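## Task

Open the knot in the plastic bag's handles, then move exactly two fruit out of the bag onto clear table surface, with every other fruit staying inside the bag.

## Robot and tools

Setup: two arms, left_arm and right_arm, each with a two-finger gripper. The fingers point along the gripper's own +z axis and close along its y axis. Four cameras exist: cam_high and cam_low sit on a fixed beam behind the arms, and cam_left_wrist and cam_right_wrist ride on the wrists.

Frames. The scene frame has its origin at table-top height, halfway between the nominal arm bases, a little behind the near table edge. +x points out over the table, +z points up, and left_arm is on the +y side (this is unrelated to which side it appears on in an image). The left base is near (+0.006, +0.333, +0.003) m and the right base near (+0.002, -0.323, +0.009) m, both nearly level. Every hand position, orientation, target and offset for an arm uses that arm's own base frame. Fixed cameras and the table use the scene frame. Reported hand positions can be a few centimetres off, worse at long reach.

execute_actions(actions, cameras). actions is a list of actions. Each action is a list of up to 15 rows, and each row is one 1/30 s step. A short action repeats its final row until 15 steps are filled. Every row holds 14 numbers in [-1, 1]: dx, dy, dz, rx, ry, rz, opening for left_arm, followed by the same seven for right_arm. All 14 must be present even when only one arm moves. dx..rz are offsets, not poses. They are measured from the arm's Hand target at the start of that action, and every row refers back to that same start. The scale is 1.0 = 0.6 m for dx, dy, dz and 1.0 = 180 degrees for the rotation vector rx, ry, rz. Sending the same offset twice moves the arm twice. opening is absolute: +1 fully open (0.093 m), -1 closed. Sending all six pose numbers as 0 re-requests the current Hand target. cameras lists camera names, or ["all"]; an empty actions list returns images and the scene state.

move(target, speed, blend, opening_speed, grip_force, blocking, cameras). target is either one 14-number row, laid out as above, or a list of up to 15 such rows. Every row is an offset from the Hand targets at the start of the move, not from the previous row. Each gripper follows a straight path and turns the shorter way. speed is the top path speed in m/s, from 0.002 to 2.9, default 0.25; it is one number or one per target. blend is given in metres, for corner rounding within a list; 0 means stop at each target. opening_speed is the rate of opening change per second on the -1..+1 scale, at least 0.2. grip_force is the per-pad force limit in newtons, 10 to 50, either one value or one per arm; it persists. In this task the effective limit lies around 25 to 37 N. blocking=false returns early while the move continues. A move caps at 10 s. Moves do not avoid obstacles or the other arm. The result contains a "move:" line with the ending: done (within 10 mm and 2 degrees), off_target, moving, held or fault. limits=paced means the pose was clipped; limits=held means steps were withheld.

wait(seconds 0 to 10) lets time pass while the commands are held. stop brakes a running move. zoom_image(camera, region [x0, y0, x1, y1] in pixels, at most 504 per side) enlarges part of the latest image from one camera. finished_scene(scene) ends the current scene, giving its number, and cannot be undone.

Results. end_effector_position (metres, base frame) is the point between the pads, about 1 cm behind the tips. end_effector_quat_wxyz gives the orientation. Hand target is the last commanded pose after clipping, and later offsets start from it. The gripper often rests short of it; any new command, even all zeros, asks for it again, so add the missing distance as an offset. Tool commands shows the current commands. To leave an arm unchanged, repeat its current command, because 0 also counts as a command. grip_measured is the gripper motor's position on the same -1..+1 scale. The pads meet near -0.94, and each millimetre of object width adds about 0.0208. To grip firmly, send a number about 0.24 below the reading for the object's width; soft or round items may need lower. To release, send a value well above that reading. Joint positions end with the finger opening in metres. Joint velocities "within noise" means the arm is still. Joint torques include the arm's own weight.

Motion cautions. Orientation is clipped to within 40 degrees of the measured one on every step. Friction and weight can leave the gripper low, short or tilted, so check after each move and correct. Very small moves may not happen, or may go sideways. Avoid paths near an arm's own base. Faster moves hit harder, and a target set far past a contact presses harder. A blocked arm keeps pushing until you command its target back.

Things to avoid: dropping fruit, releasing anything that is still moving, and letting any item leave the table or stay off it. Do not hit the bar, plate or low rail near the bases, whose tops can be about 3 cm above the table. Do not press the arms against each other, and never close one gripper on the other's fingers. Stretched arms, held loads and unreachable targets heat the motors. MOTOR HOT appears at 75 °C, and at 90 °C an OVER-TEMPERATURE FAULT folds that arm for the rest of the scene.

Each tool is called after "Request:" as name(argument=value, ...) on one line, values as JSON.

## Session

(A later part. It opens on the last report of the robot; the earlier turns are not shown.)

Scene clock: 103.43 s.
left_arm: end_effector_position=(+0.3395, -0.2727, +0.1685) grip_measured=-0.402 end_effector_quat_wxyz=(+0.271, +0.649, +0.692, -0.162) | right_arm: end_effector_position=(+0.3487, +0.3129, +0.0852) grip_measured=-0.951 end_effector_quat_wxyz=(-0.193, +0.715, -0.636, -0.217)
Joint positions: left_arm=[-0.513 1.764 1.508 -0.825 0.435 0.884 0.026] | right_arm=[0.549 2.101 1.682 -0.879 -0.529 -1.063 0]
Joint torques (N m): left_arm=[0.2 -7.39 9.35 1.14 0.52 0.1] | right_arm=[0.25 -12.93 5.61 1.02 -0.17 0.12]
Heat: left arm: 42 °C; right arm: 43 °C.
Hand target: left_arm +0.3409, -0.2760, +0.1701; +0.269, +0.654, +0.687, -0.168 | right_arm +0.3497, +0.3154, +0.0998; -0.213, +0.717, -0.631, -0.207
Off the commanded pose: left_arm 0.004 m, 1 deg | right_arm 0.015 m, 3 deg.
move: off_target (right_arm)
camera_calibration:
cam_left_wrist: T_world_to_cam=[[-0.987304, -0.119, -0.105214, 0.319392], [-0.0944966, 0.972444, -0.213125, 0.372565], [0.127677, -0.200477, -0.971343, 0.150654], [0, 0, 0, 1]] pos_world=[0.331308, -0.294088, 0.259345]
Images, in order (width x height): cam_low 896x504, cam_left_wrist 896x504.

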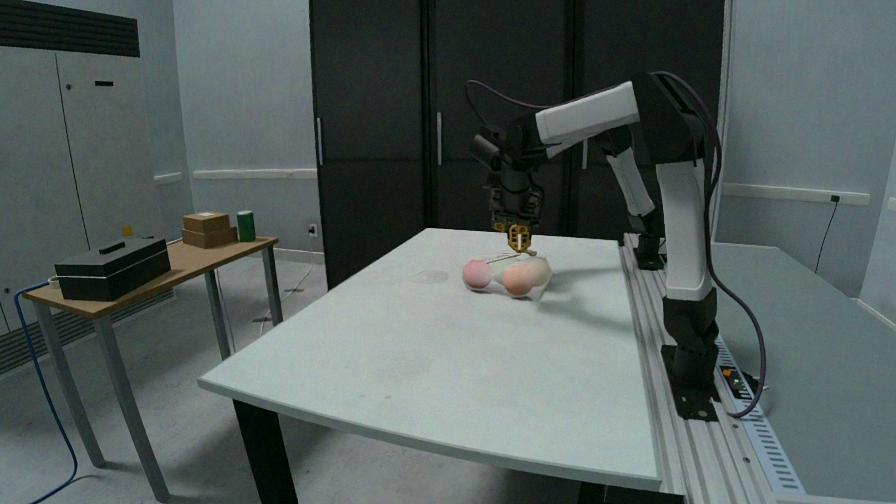

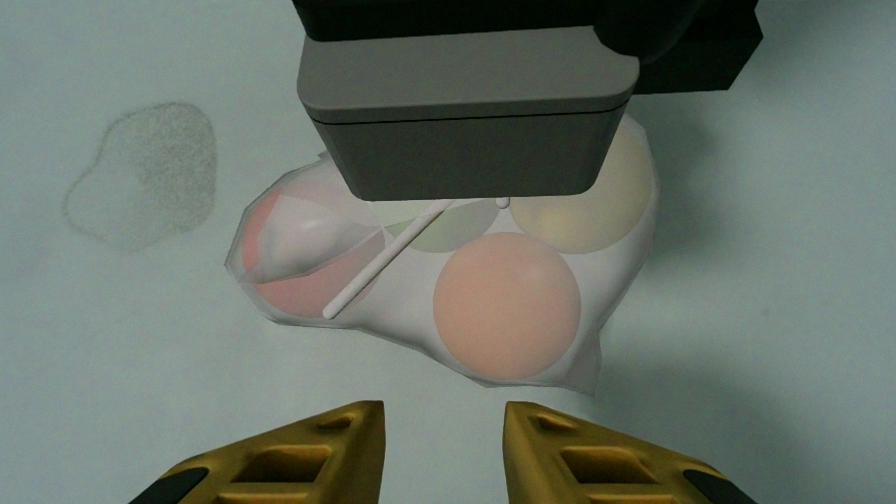

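Request:
move(target=[[0,0,0,0,0,0,-0.4,0,0,0,0,0,0,-0.5],[0,0,0,0,0,0,-0.4,0,0,0,0,0,0,-0.5],[0,0,0,0,0,0,-0.4,-0.03,-0.16,0.1,0,0,0,-0.5]], opening_speed=0.8, cameras=["all"])

Scene clock: 107.53 s.
left_arm: end_effector_position=(+0.3394, -0.2727, +0.1685) grip_measured=-0.402 end_effector_quat_wxyz=(+0.271, +0.649, +0.692, -0.162) | right_arm: end_effector_position=(+0.3375, +0.2173, +0.1520) grip_measured=-0.501 end_effector_quat_wxyz=(-0.208, +0.713, -0.638, -0.204)
Joint positions: left_arm=[-0.513 1.764 1.508 -0.825 0.435 0.884 0.026] | right_arm=[0.347 1.864 1.617 -1.125 -0.561 -1.277 0.021]
Joint torques (N m): left_arm=[0.21 -7.34 9.35 1.16 0.51 0.11] | right_arm=[0.39 -9.42 6.63 0.53 -0.39 -0.03]
Heat: left arm: 41 °C; right arm: 44 °C.
Hand target: left_arm +0.3409, -0.2760, +0.1701; +0.269, +0.654, +0.687, -0.168 | right_arm +0.3317, +0.2196, +0.1599; -0.213, +0.717, -0.631, -0.207
Off the commanded pose: left_arm 0.004 m, 1 deg | right_arm 0.010 m, 1 deg.
move: done
camera_calibration:
cam_left_wrist: T_world_to_cam=[[-0.987392, -0.118546, -0.104899, 0.319374], [-0.0941115, 0.972478, -0.213141, 0.372442], [0.127279, -0.200581, -0.971374, 0.150776], [0, 0, 0, 1]] pos_world=[0.331208, -0.294088, 0.259345]
cam_right_wrist: T_world_to_cam=[[0.992682, 0.0974072, 0.0713716, -0.371432], [0.106741, -0.984176, -0.141437, 0.238866], [0.0564652, 0.14802, -0.987371, 0.188381], [0, 0, 0, 1]] pos_world=[0.33258, 0.243382, 0.246296]

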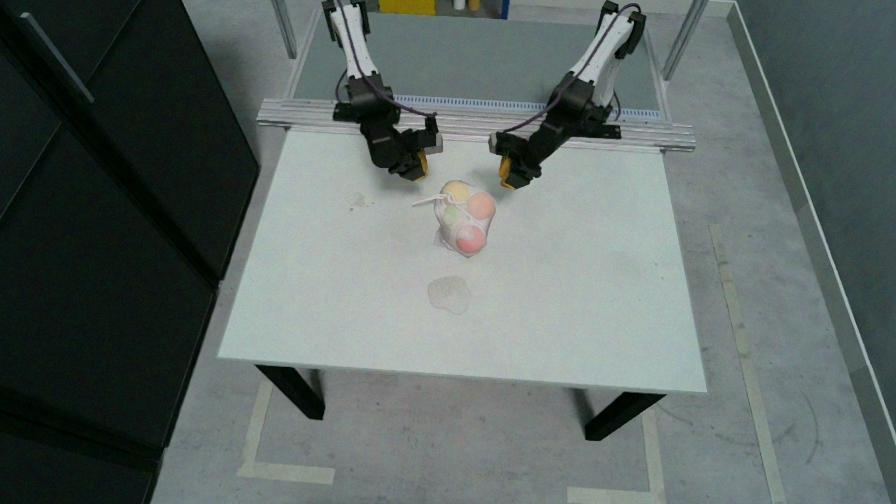

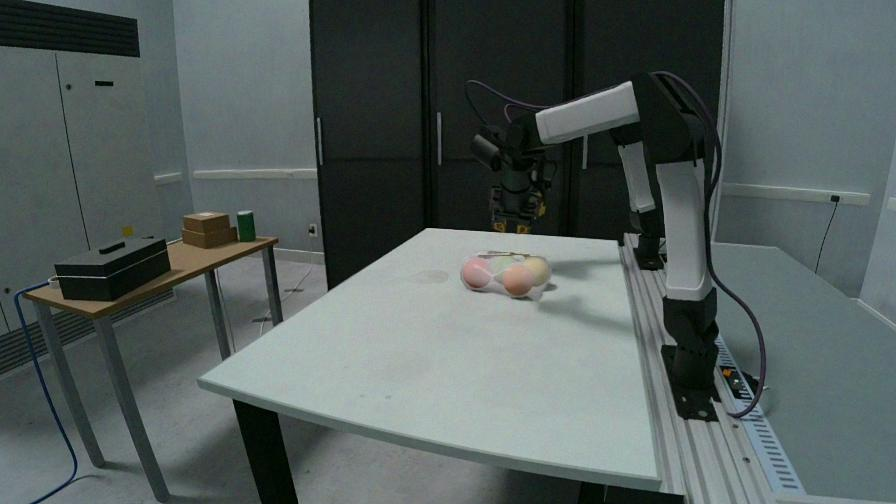

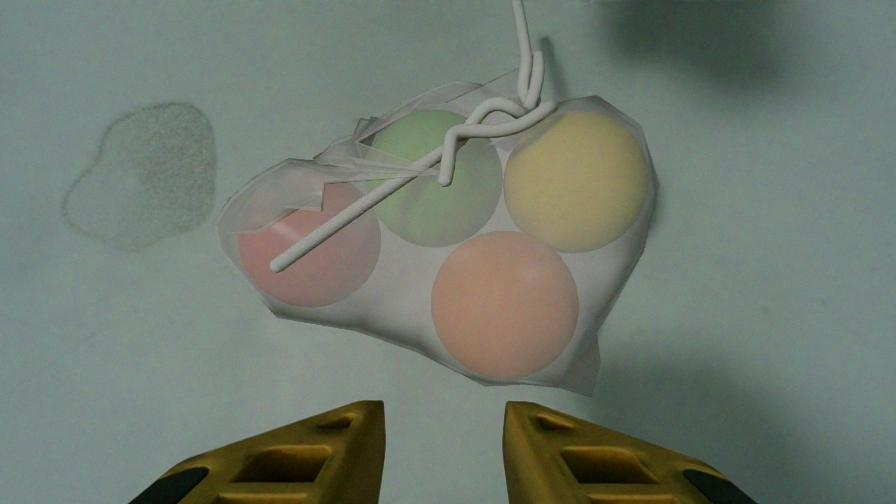

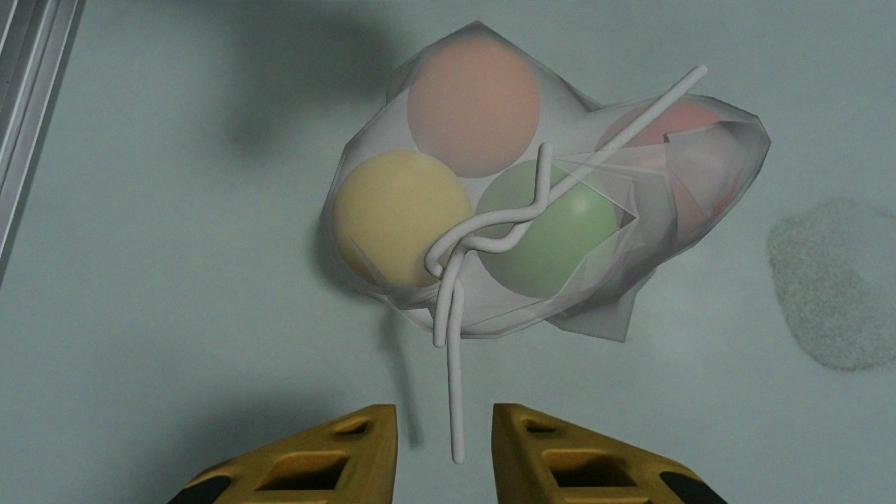

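Request:
move(target=[[0.027,-0.1,-0.03,0,0,-0.09,-0.4,0.03,-0.0,0.0,0,0,0,-0.4],[0.027,-0.143,-0.14,0,0,-0.09,-0.4,0.035,-0.025,-0.18,0,0,0,-0.4]], speed=0.12, cameras=["all"])

Request:
zoom_image(camera="cam_low", region=[420, 160, 620, 320])

Scene clock: 112.73 s.
left_arm: end_effector_position=(+0.3614, -0.3581, +0.0994) grip_measured=-0.402 end_effector_quat_wxyz=(+0.253, +0.744, +0.585, -0.201) | right_arm: end_effector_position=(+0.3522, +0.2024, +0.0581) grip_measured=-0.401 end_effector_quat_wxyz=(-0.211, +0.715, -0.635, -0.202)
Joint positions: left_arm=[-0.614 2.143 1.763 -0.773 0.526 1.081 0.026] | right_arm=[0.295 1.969 1.38 -0.812 -0.571 -1.345 0.026]
Joint torques (N m): left_arm=[-0.75 -10.29 5.38 1.34 0.38 -0.11] | right_arm=[-0.13 -7.02 5.56 0.81 -0.37 -0.05]
Heat: left arm: 41 °C; right arm: 42 °C.
Hand target: left_arm +0.3570, -0.3618, +0.0861; +0.242, +0.744, +0.588, -0.204 | right_arm +0.3527, +0.2045, +0.0519; -0.213, +0.717, -0.631, -0.207
Off the commanded pose: left_arm 0.014 m, 1 deg | right_arm 0.007 m, 1 deg.
move: off_target (left_arm)
camera_calibration:
cam_left_wrist: T_world_to_cam=[[-0.977583, 0.174197, -0.118267, 0.426347], [0.197364, 0.9538, -0.226523, 0.332199], [0.0733433, -0.244787, -0.966799, 0.0668991], [0, 0, 0, 1]] pos_world=[0.346319, -0.374744, 0.190351]
cam_right_wrist: T_world_to_cam=[[0.99144, 0.103908, 0.0790554, -0.379147], [0.114417, -0.983127, -0.142721, 0.20646], [0.0628918, 0.150544, -0.986601, 0.0942326], [0, 0, 0, 1]] pos_world=[0.346353, 0.228187, 0.15241]

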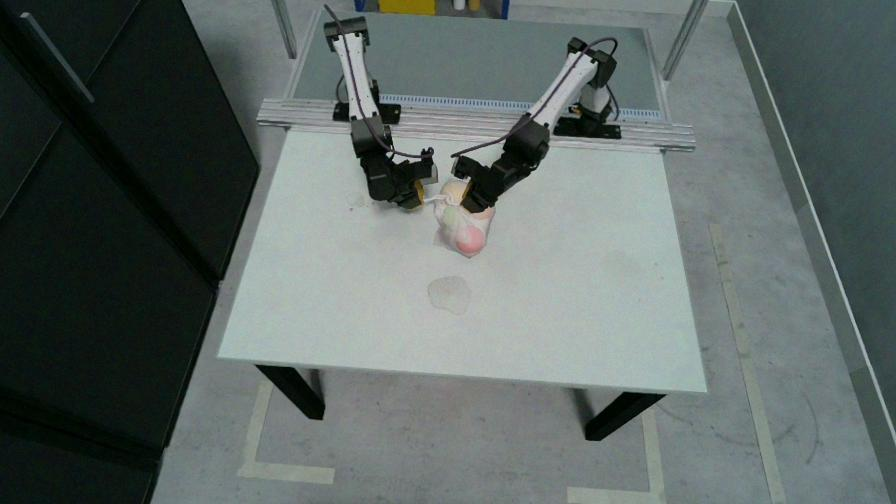

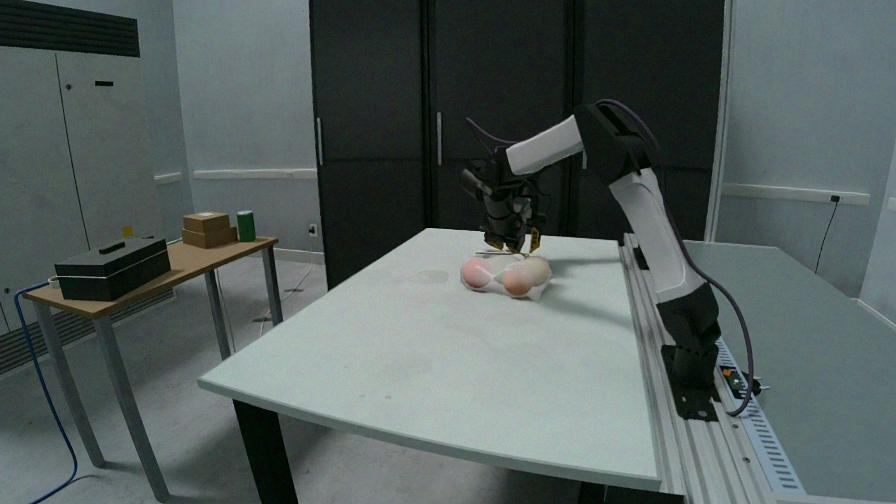

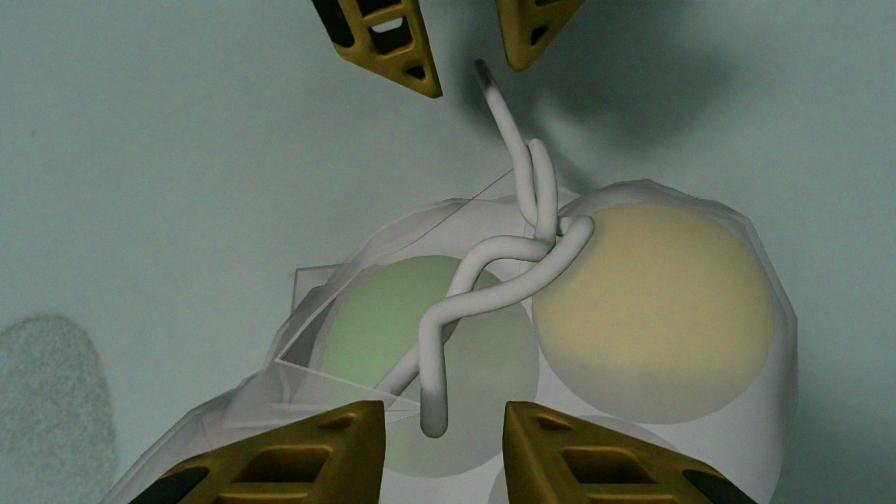

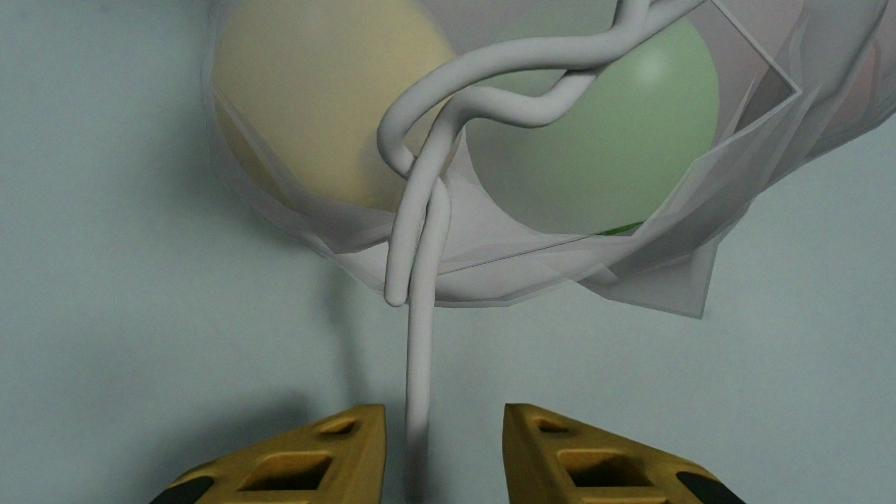

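Scaled by 2.520 from the camera's 896x504 image, which has a finer 1280x720 frame.

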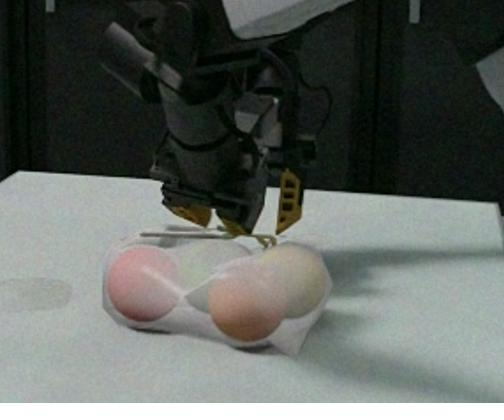

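Request:
move(target=[[0.006,-0.03,-0.02,0,0,0,-0.4,-0.01,0.03,-0.012,0,0,0,-0.4],[0.006,-0.03,-0.02,0,0,0,-1,-0.01,0.03,-0.012,0,0,0,-1]], speed=0.08, opening_speed=1, cameras=["cam_left_wrist","cam_right_wrist"])

Scene clock: 115.30 s.
left_arm: end_effector_position=(+0.3591, -0.3725, +0.0805) grip_measured=-0.973 end_effector_quat_wxyz=(+0.245, +0.743, +0.587, -0.208) | right_arm: end_effector_position=(+0.3482, +0.2190, +0.0534) grip_measured=-0.985 end_effector_quat_wxyz=(-0.217, +0.717, -0.631, -0.203)
Joint positions: left_arm=[-0.64 2.196 1.773 -0.737 0.524 1.051 0] | right_arm=[0.338 1.969 1.354 -0.751 -0.571 -1.299 0]
Joint torques (N m): left_arm=[-0.87 -10.02 8.55 1.25 0.29 -0.07] | right_arm=[0.42 -6.82 5.27 0.89 -0.3 0.15]
Heat: left arm: 41 °C; right arm: 41 °C.
Hand target: left_arm +0.3606, -0.3798, +0.0741; +0.242, +0.744, +0.588, -0.204 | right_arm +0.3466, +0.2224, +0.0446; -0.213, +0.717, -0.631, -0.207
Off the commanded pose: left_arm 0.010 m, 1 deg | right_arm 0.010 m, 1 deg.
move: done
camera_calibration:
cam_left_wrist: T_world_to_cam=[[-0.979611, 0.176378, -0.0961926, 0.424084], [0.194072, 0.954575, -0.226105, 0.343548], [0.0519432, -0.240163, -0.969342, 0.0549606], [0, 0, 0, 1]] pos_world=[0.345909, -0.389542, 0.171747]
cam_right_wrist: T_world_to_cam=[[0.990112, 0.108533, 0.0888698, -0.37766], [0.121155, -0.980957, -0.151805, 0.220311], [0.0707016, 0.161071, -0.984407, 0.082204], [0, 0, 0, 1]] pos_world=[0.341423, 0.243863, 0.147929]
Images, in order (width x height): cam_left_wrist 896x504, cam_right_wrist 896x504.

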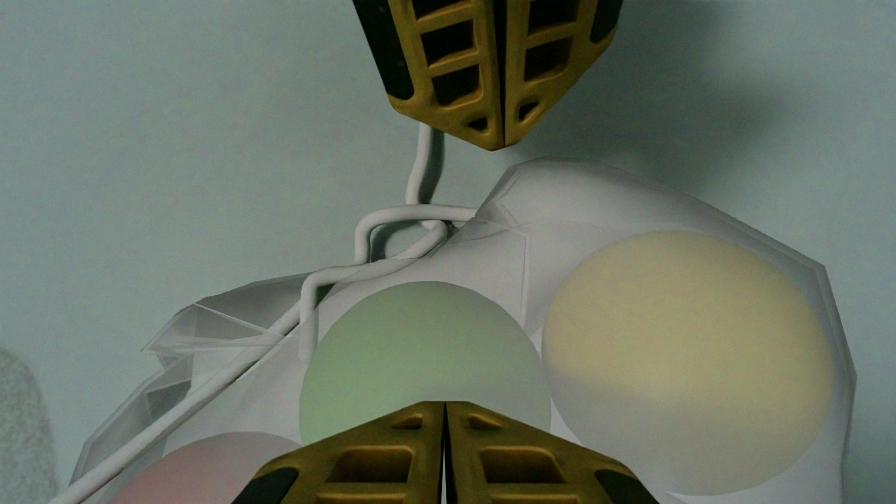

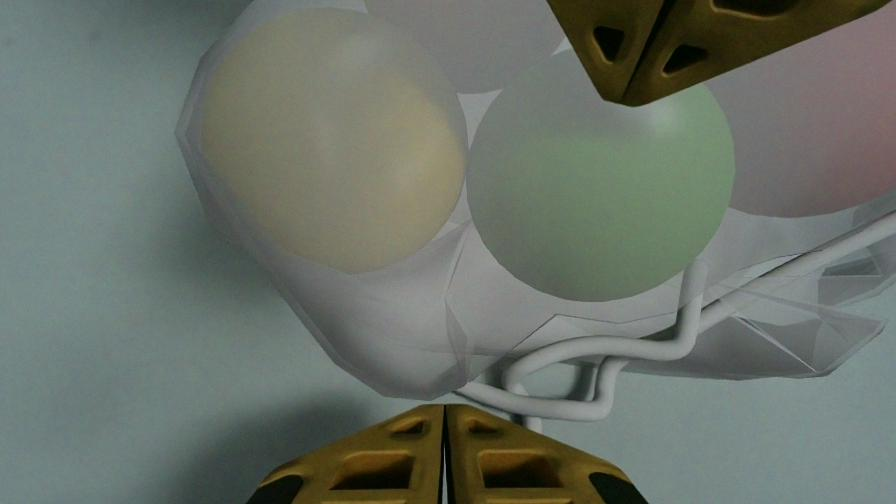

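Request:
move(target=[[0,0.02,0.05,0,0,0,-0.5,0,-0.08,0.1,0,0,0,-0.3],[0.047,-0.053,0.03,0,0,0,-0.5,0,-0.08,0.1,0,0,0,-0.3]], speed=0.1, cameras=["cam_left_wrist","cam_right_wrist"])

Scene clock: 119.77 s.
left_arm: end_effector_position=(+0.3907, -0.4073, +0.0978) grip_measured=-0.502 end_effector_quat_wxyz=(+0.252, +0.743, +0.584, -0.205) | right_arm: end_effector_position=(+0.3437, +0.1714, +0.0867) grip_measured=-0.301 end_effector_quat_wxyz=(-0.195, +0.712, -0.640, -0.214)
Joint positions: left_arm=[-0.659 2.389 2.163 -0.908 0.515 1.034 0.021] | right_arm=[0.219 1.922 1.44 -1.009 -0.582 -1.433 0.031]
Joint torques (N m): left_arm=[-0.68 -11.79 9.14 1.07 0.3 -0.1] | right_arm=[-0.02 -10.51 8.25 0.28 -0.39 -0.02]
Heat: left arm: 41 °C; right arm: 41 °C.
Hand target: left_arm +0.3888, -0.4116, +0.0922; +0.242, +0.744, +0.588, -0.204 | right_arm +0.3467, +0.1744, +0.1046; -0.213, +0.717, -0.631, -0.207
Off the commanded pose: left_arm 0.007 m, 1 deg | right_arm 0.018 m, 3 deg.
move: off_target (right_arm)
camera_calibration:
cam_left_wrist: T_world_to_cam=[[-0.977916, 0.176566, -0.111828, 0.463792], [0.198428, 0.952389, -0.231478, 0.372349], [0.0656327, -0.248556, -0.966391, 0.0525627], [0, 0, 0, 1]] pos_world=[0.376215, -0.423446, 0.188852]
cam_right_wrist: T_world_to_cam=[[0.993924, 0.103467, 0.0375503, -0.366998], [0.107705, -0.984559, -0.137998, 0.183212], [0.0226923, 0.141204, -0.98972, 0.143341], [0, 0, 0, 1]] pos_world=[0.341783, 0.198115, 0.180932]
Images, in order (width x height): cam_left_wrist 896x504, cam_right_wrist 896x504.

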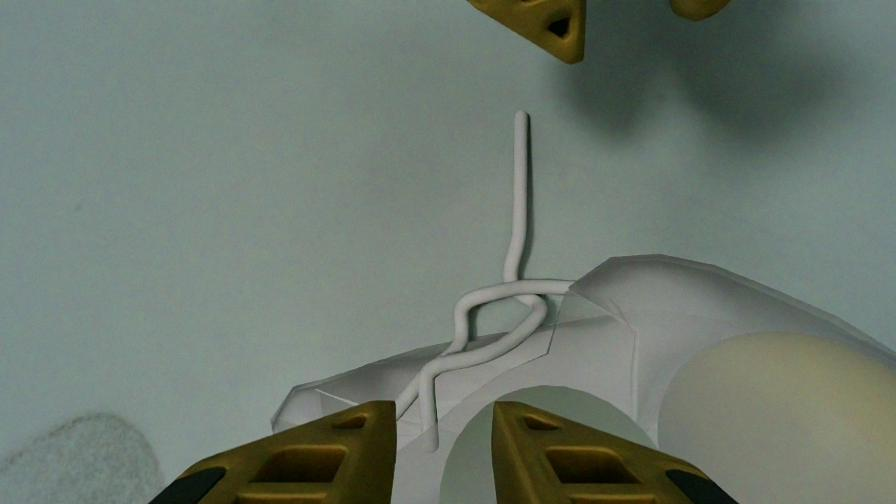

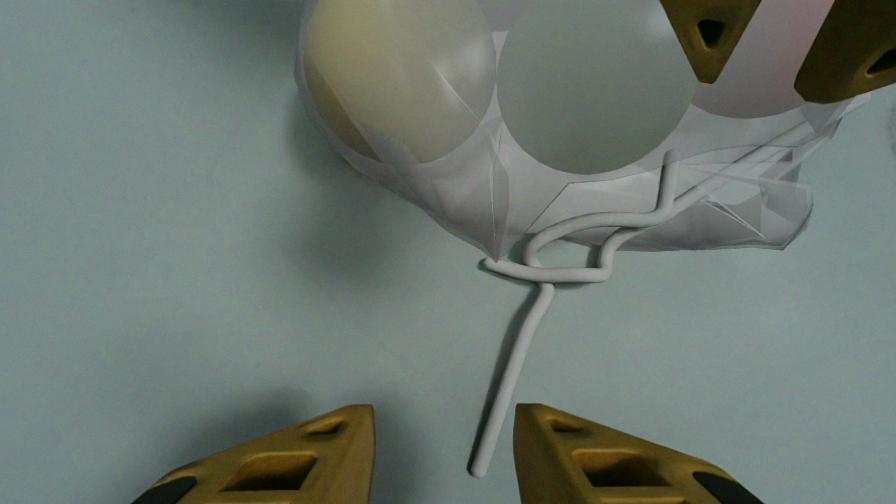

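Request:
move(target=[[0.0075,-0.015,-0.02,0,0,0,-0.5,0.055,0.0,-0.08,0,0,-0.1,-0.3],[0.0075,-0.016,-0.052,0,0,0,-0.5,0.058,0.01,-0.187,0,0,-0.1,-0.3],[0.0075,-0.016,-0.052,0,0,0,-1,0.058,0.01,-0.187,0,0,-0.1,-1]], speed=0.1, opening_speed=1, cameras=["cam_left_wrist","cam_right_wrist"])

Scene clock: 125.53 s.
left_arm: end_effector_position=(+0.3993, -0.4165, +0.0799) grip_measured=-0.973 end_effector_quat_wxyz=(+0.257, +0.742, +0.584, -0.204) | right_arm: end_effector_position=(+0.3851, +0.1778, +0.0042) grip_measured=-0.927 end_effector_quat_wxyz=(+0.252, -0.608, +0.733, +0.170)
Joint positions: left_arm=[-0.663 2.445 2.187 -0.862 0.512 1.026 0] | right_arm=[0.231 2.015 1.183 -0.401 -0.527 -1.062 0.001]
Joint torques (N m): left_arm=[-1.13 -12.01 5.45 1.39 0.3 -0.1] | right_arm=[0.65 -6.45 4.9 1.09 -0.16 0.1]
Heat: left arm: 41 °C; right arm: 40 °C.
Hand target: left_arm +0.3934, -0.4212, +0.0609; +0.242, +0.744, +0.588, -0.204 | right_arm +0.3814, +0.1805, -0.0076; +0.243, -0.609, +0.735, +0.171
Off the commanded pose: left_arm 0.020 m, 2 deg | right_arm 0.013 m, 1 deg.
move: off_target (left_arm, right_arm); target 3's new opening was sent with left_arm's hand 0.020 m and 2 deg from that target
camera_calibration:
cam_left_wrist: T_world_to_cam=[[-0.977563, 0.172347, -0.121105, 0.470685], [0.196972, 0.951676, -0.235617, 0.375884], [0.0746448, -0.254185, -0.964271, 0.0263286], [0, 0, 0, 1]] pos_world=[0.38412, -0.432148, 0.170955]
cam_right_wrist: T_world_to_cam=[[0.974737, -0.203487, 0.0920909, -0.343947], [-0.186499, -0.968373, -0.165746, 0.284228], [0.122906, 0.144384, -0.981859, 0.020627], [0, 0, 0, 1]] pos_world=[0.385731, 0.202271, 0.0990368]
Images, in order (width x height): cam_left_wrist 896x504, cam_right_wrist 896x504.

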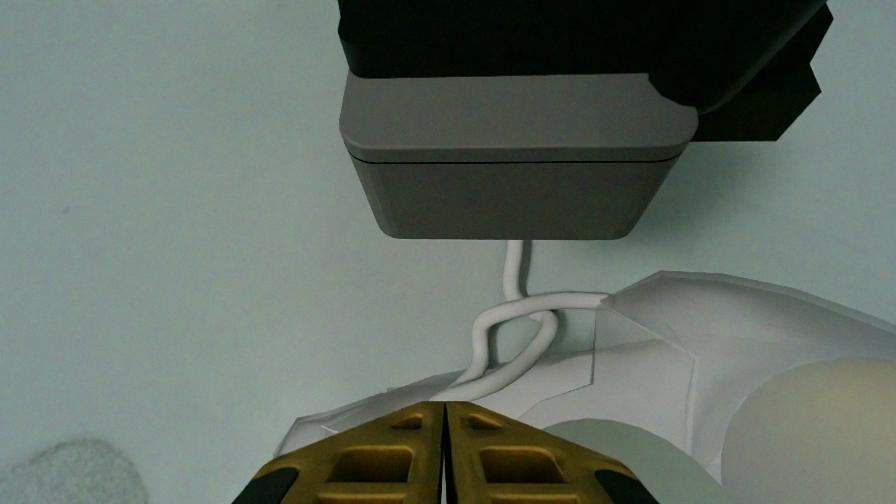

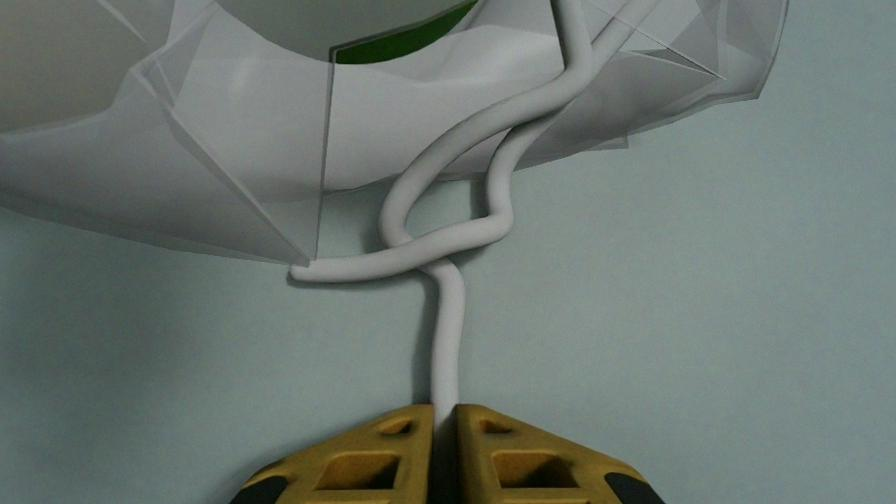

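Request:
move(target=[[0,0.01,0.1,0,0,0,-0.5,0,0,0,0,0,0,-1]], speed=0.1, cameras=["cam_left_wrist","cam_right_wrist"])

Scene clock: 127.83 s.
left_arm: end_effector_position=(+0.3941, -0.4124, +0.1274) grip_measured=-0.502 end_effector_quat_wxyz=(+0.251, +0.742, +0.586, -0.205) | right_arm: end_effector_position=(+0.3851, +0.1778, +0.0042) grip_measured=-0.927 end_effector_quat_wxyz=(+0.252, -0.608, +0.733, +0.170)
Joint positions: left_arm=[-0.663 2.445 2.382 -1.07 0.511 1.026 0.021] | right_arm=[0.231 2.015 1.183 -0.401 -0.527 -1.062 0.001]
Joint torques (N m): left_arm=[-0.28 -11.7 9.18 1.04 0.35 -0.02] | right_arm=[0.68 -6.43 4.94 1.1 -0.15 0.13]
Heat: left arm: 41 °C; right arm: 39 °C.
Hand target: left_arm +0.3934, -0.4152, +0.1210; +0.242, +0.744, +0.588, -0.204 | right_arm +0.3814, +0.1805, -0.0076; +0.243, -0.609, +0.735, +0.171
Off the commanded pose: left_arm 0.007 m, 1 deg | right_arm 0.013 m, 1 deg.
move: off_target (right_arm)
camera_calibration:
cam_left_wrist: T_world_to_cam=[[-0.978786, 0.173184, -0.109476, 0.470051], [0.194418, 0.953677, -0.229567, 0.385289], [0.0646474, -0.245981, -0.967116, 0.0813159], [0, 0, 0, 1]] pos_world=[0.379915, -0.428844, 0.218551]
cam_right_wrist: T_world_to_cam=[[0.974737, -0.203487, 0.0920909, -0.343947], [-0.186499, -0.968373, -0.165746, 0.284228], [0.122906, 0.144384, -0.981859, 0.020627], [0, 0, 0, 1]] pos_world=[0.385731, 0.202271, 0.0990368]
Images, in order (width x height): cam_left_wrist 896x504, cam_right_wrist 896x504.

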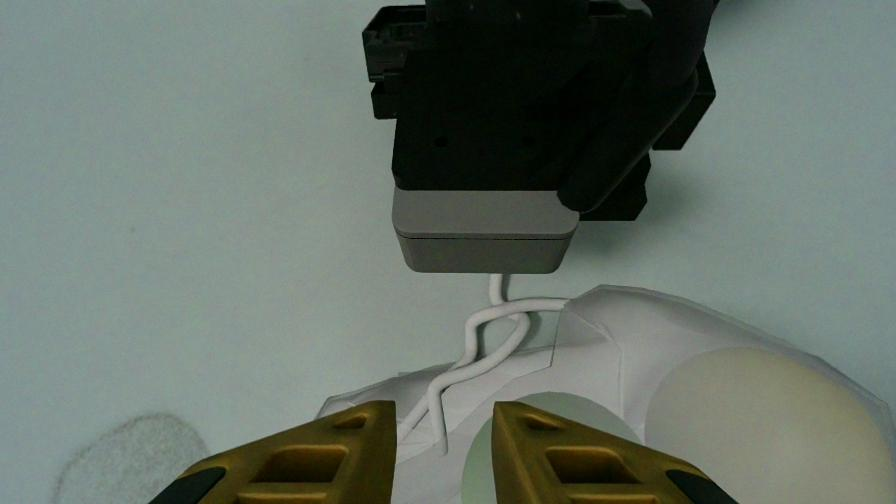

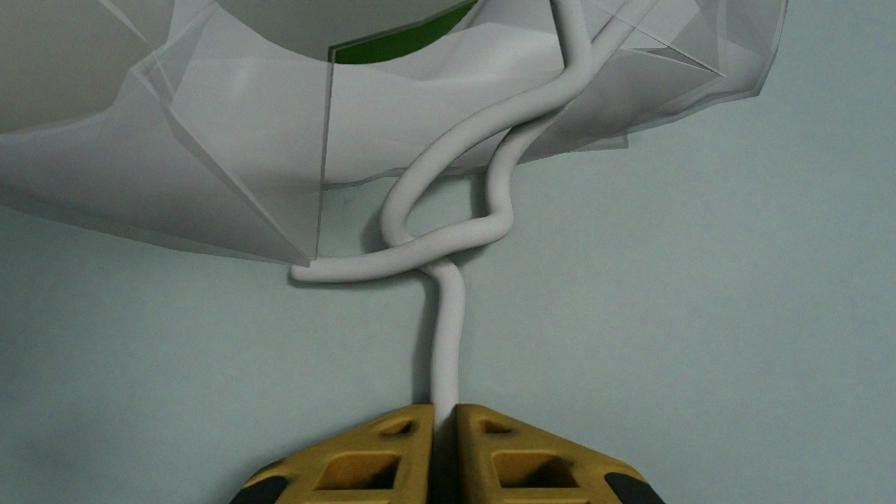

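Request:
move(target=[[-0.1,0.3,0.12,0,0,0,-0.5,0,0.0,0.0,0,0,0,-1],[-0.1,0.3,0.12,0,0,0,-0.5,0,0.08,0.2,0,0,0,-1]], speed=[0.2,0.06], cameras=["all"])

Request:
zoom_image(camera="cam_low", region=[420, 160, 620, 320])

Scene clock: 133.87 s.
left_arm: end_effector_position=(+0.3427, -0.2363, +0.1914) grip_measured=-0.502 end_effector_quat_wxyz=(+0.246, +0.742, +0.592, -0.196) | right_arm: end_effector_position=(+0.3791, +0.2241, +0.0915) grip_measured=-0.927 end_effector_quat_wxyz=(+0.225, -0.606, +0.741, +0.180)
Joint positions: left_arm=[-0.377 1.873 1.761 -1.19 0.588 1.335 0.021] | right_arm=[0.355 1.933 1.457 -0.754 -0.485 -0.931 0.001]
Joint torques (N m): left_arm=[0.02 -10.81 4.75 0.74 0.64 0.1] | right_arm=[0.64 -11.32 9.06 0.8 -0.16 0.11]
Heat: left arm: 41 °C; right arm: 39 °C.
Hand target: left_arm +0.3333, -0.2353, +0.1929; +0.242, +0.744, +0.588, -0.204 | right_arm +0.3815, +0.2284, +0.1124; +0.243, -0.609, +0.735, +0.171
Off the commanded pose: left_arm 0.010 m, 1 deg | right_arm 0.022 m, 2 deg.
move: off_target (right_arm)
camera_calibration:
cam_left_wrist: T_world_to_cam=[[-0.980263, 0.16385, -0.110627, 0.394711], [0.184128, 0.960402, -0.209104, 0.243306], [0.0719843, -0.225346, -0.971616, 0.193083], [0, 0, 0, 1]] pos_world=[0.328222, -0.254834, 0.282144]
cam_right_wrist: T_world_to_cam=[[0.978718, -0.201289, 0.0399272, -0.334022], [-0.194204, -0.971387, -0.13672, 0.343471], [0.066305, 0.126056, -0.989805, 0.126732], [0, 0, 0, 1]] pos_world=[0.385214, 0.250433, 0.185736]

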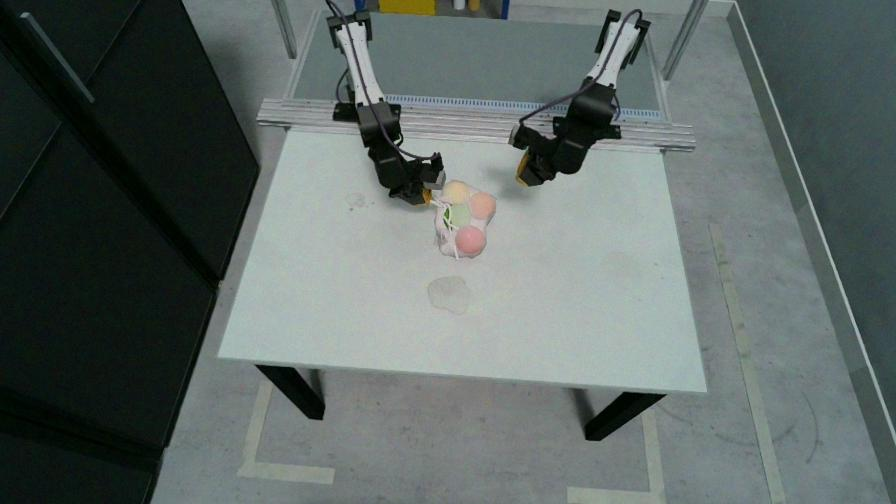

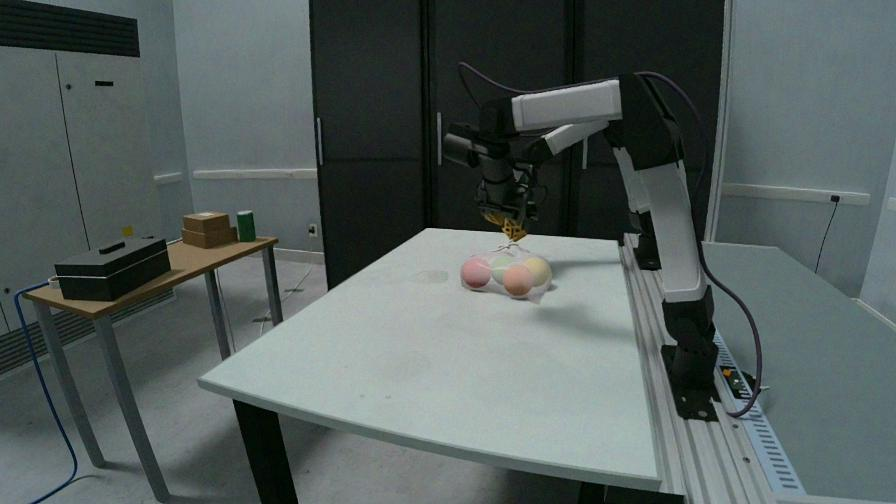

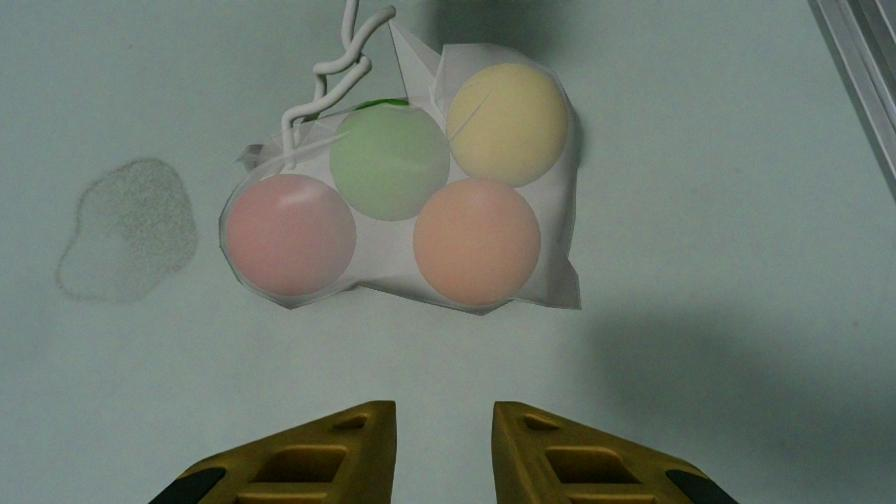

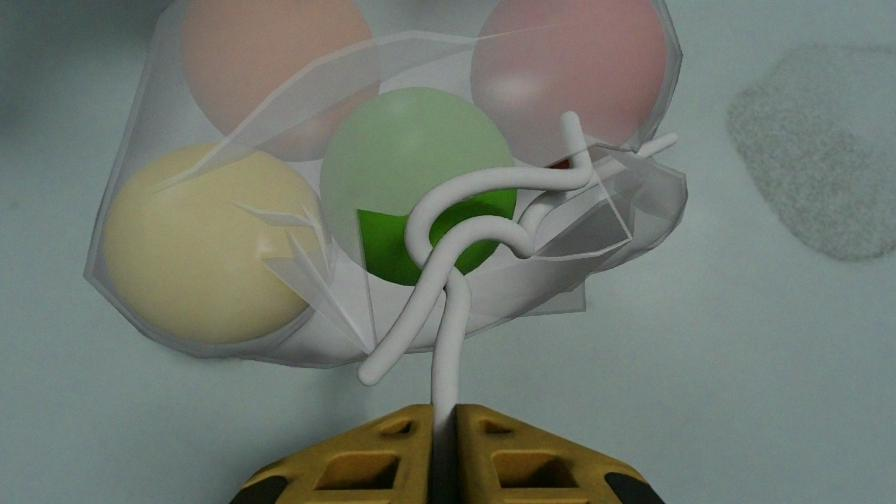

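Scaled by 2.520 from the camera's 896x504 image, which has a finer 1280x720 frame.

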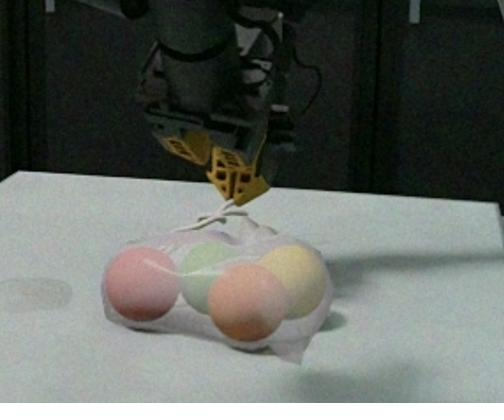

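Request:
move(target=[0,0.1,0.1,0,0,0,-0.5,0,0.03,0.22,0,0,0,-1], speed=0.06, cameras=["cam_left_wrist","cam_right_wrist","cam_low"])

Request:
zoom_image(camera="cam_low", region=[420, 160, 620, 320])

Scene clock: 137.33 s.
left_arm: end_effector_position=(+0.3343, -0.1749, +0.2458) grip_measured=-0.502 end_effector_quat_wxyz=(+0.239, +0.742, +0.594, -0.201) | right_arm: end_effector_position=(+0.3804, +0.2420, +0.2462) grip_measured=-0.927 end_effector_quat_wxyz=(+0.249, -0.608, +0.734, +0.171)
Joint positions: left_arm=[-0.22 1.873 1.994 -1.55 0.62 1.525 0.021] | right_arm=[0.398 1.96 2.101 -1.298 -0.467 -0.886 0.001]
Joint torques (N m): left_arm=[0.46 -8.87 7.83 0.47 0.67 0.12] | right_arm=[0.61 -6.79 9.02 0.96 -0.13 0.12]
Heat: left arm: 41 °C; right arm: 39 °C.
Hand target: left_arm +0.3334, -0.1752, +0.2530; +0.242, +0.744, +0.588, -0.204 | right_arm +0.3814, +0.2465, +0.2445; +0.243, -0.609, +0.735, +0.171
Off the commanded pose: left_arm 0.007 m, 1 deg | right_arm 0.005 m, 1 deg.
joint sent to its limit (left arm) — joint 4 (wrist pitch), lower limit. The joint targets still meet the commanded pose.
move: done
camera_calibration:
cam_left_wrist: T_world_to_cam=[[-0.981735, 0.166422, -0.0921959, 0.378853], [0.182345, 0.961329, -0.20639, 0.197303], [0.0542829, -0.219431, -0.974117, 0.267925], [0, 0, 0, 1]] pos_world=[0.321413, -0.193931, 0.33664]
cam_right_wrist: T_world_to_cam=[[0.97546, -0.203249, 0.0846595, -0.347155], [-0.187762, -0.96872, -0.162256, 0.385368], [0.11499, 0.142379, -0.98311, 0.253385], [0, 0, 0, 1]] pos_world=[0.381857, 0.266678, 0.341023]
Images, in order (width x height): cam_low 896x504, cam_left_wrist 896x504, cam_right_wrist 896x504.

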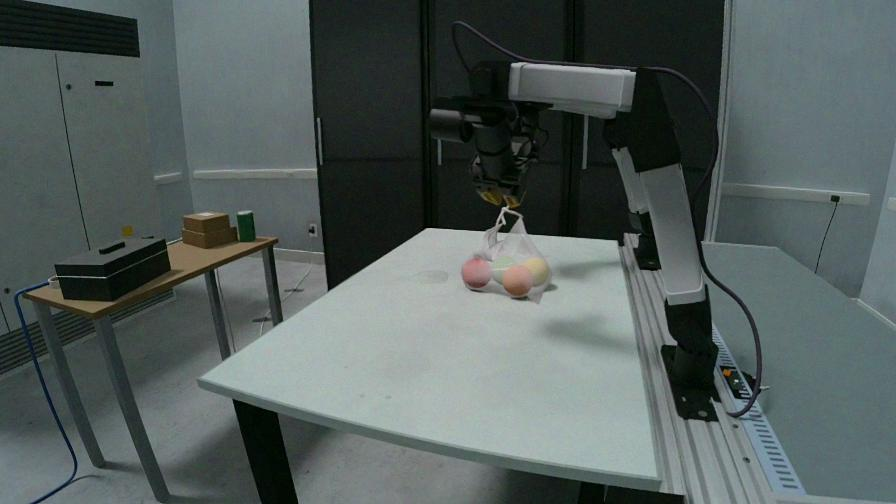

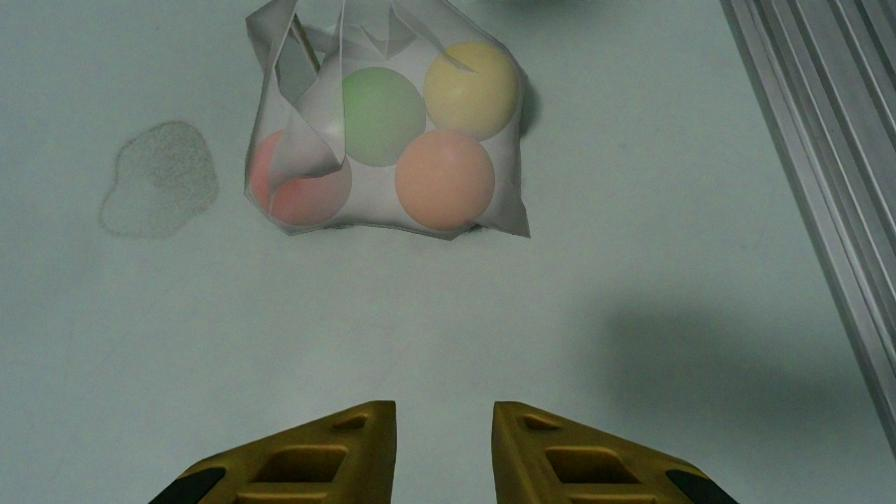

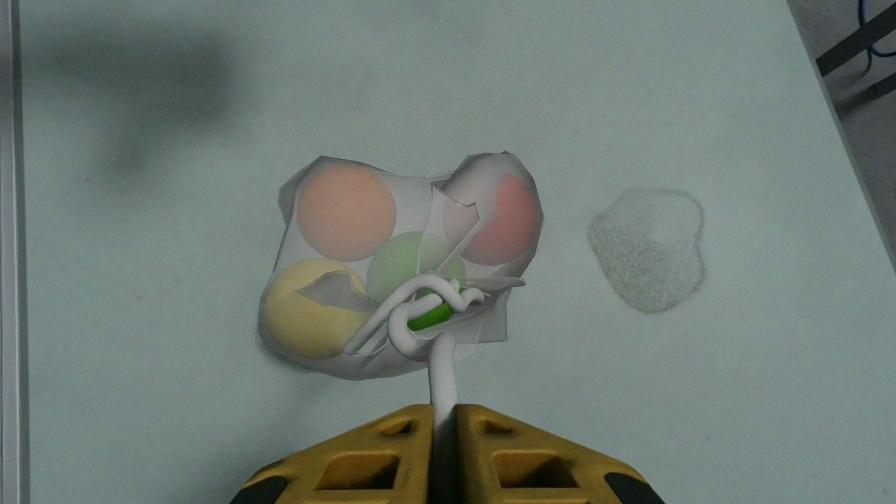

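Scaled by 2.520 from the camera's 896x504 image, which has a finer 1280x720 frame.

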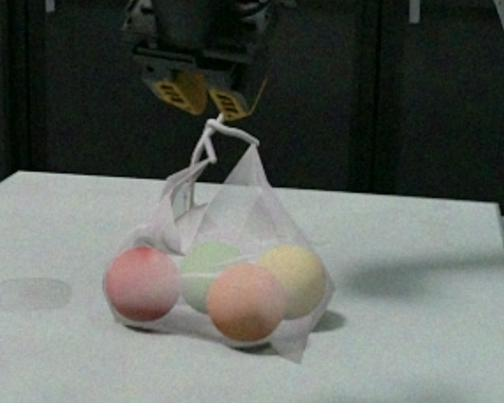

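Request:
move(target=[0,0,0,0,0,0,-0.5,0,0.03,0.11,0,0,0,-1], speed=0.06, cameras=["cam_right_wrist","cam_low"])

Request:
zoom_image(camera="cam_low", region=[420, 140, 620, 320])

Scene clock: 139.57 s.
left_arm: end_effector_position=(+0.3342, -0.1749, +0.2458) grip_measured=-0.502 end_effector_quat_wxyz=(+0.238, +0.742, +0.594, -0.201) | right_arm: end_effector_position=(+0.3808, +0.2598, +0.3148) grip_measured=-0.927 end_effector_quat_wxyz=(+0.288, -0.596, +0.730, +0.167)
Joint positions: left_arm=[-0.22 1.873 1.994 -1.55 0.62 1.525 0.021] | right_arm=[0.438 2.115 2.619 -1.551 -0.453 -0.808 0.001]
Joint torques (N m): left_arm=[0.53 -8.8 7.77 0.49 0.67 0.12] | right_arm=[0.66 -6.99 7.42 1.1 -0.14 0.11]
Heat: left arm: 40 °C; right arm: 39 °C.
Hand target: left_arm +0.3333, -0.1752, +0.2530; +0.242, +0.744, +0.588, -0.204 | right_arm +0.3815, +0.2645, +0.3104; +0.243, -0.609, +0.735, +0.171
Off the commanded pose: left_arm 0.007 m, 1 deg | right_arm 0.006 m, 5 deg.
joint sent to its limit (left arm) — joint 4 (wrist pitch), lower limit. The joint targets still meet the commanded pose.
joint sent to its limit (right arm) — joint 4 (wrist pitch), lower limit. The joint targets are off in orientation, not in position.
move: off_target (right_arm)
camera_calibration:
cam_right_wrist: T_world_to_cam=[[0.962747, -0.235337, 0.133173, -0.351796], [-0.202773, -0.954144, -0.220211, 0.434013], [0.17889, 0.185004, -0.966319, 0.277532], [0, 0, 0, 1]] pos_world=[0.377049, 0.279976, 0.410608]
Images, in order (width x height): cam_low 896x504, cam_right_wrist 896x504.

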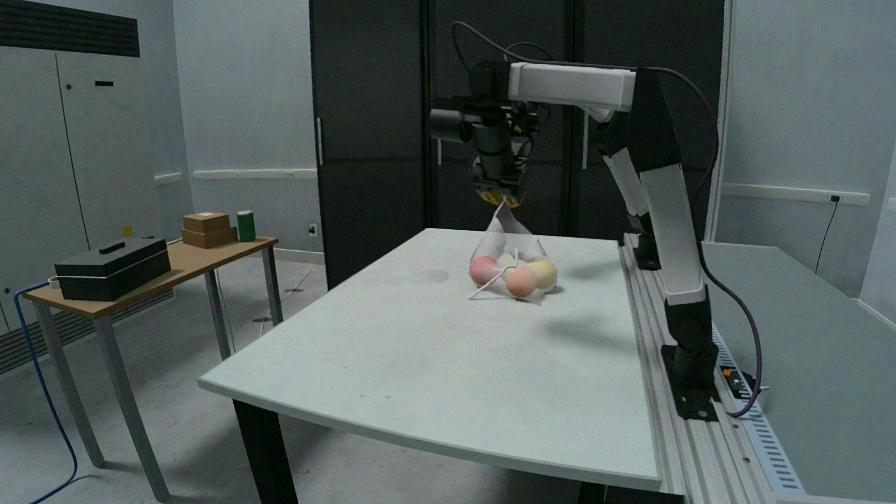

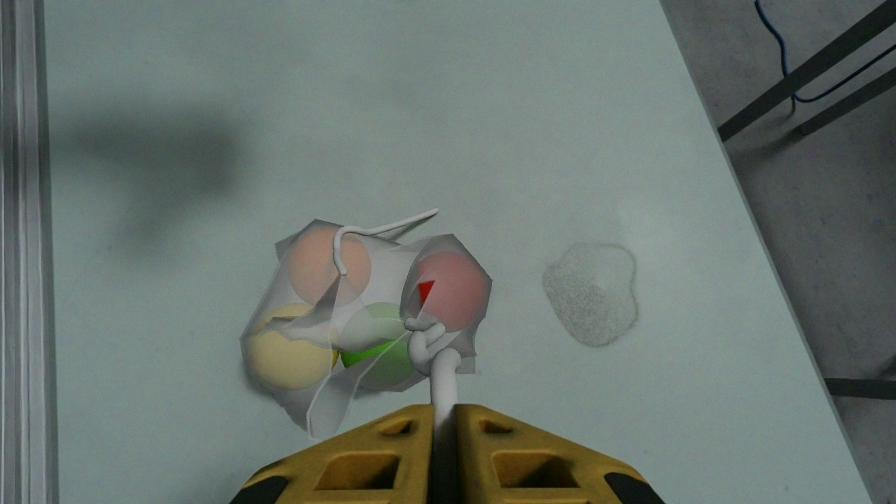

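Scaled by 2.520 from the camera's 896x504 image, which has a finer 1280x720 frame.

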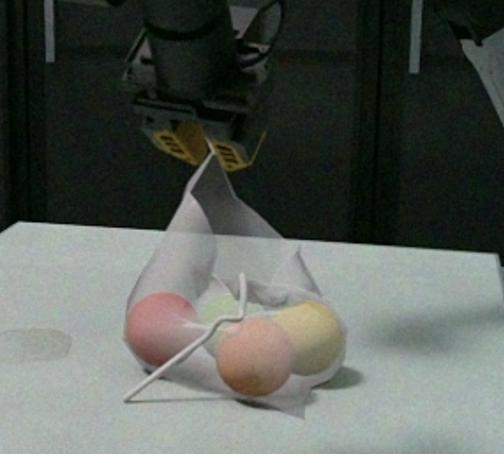

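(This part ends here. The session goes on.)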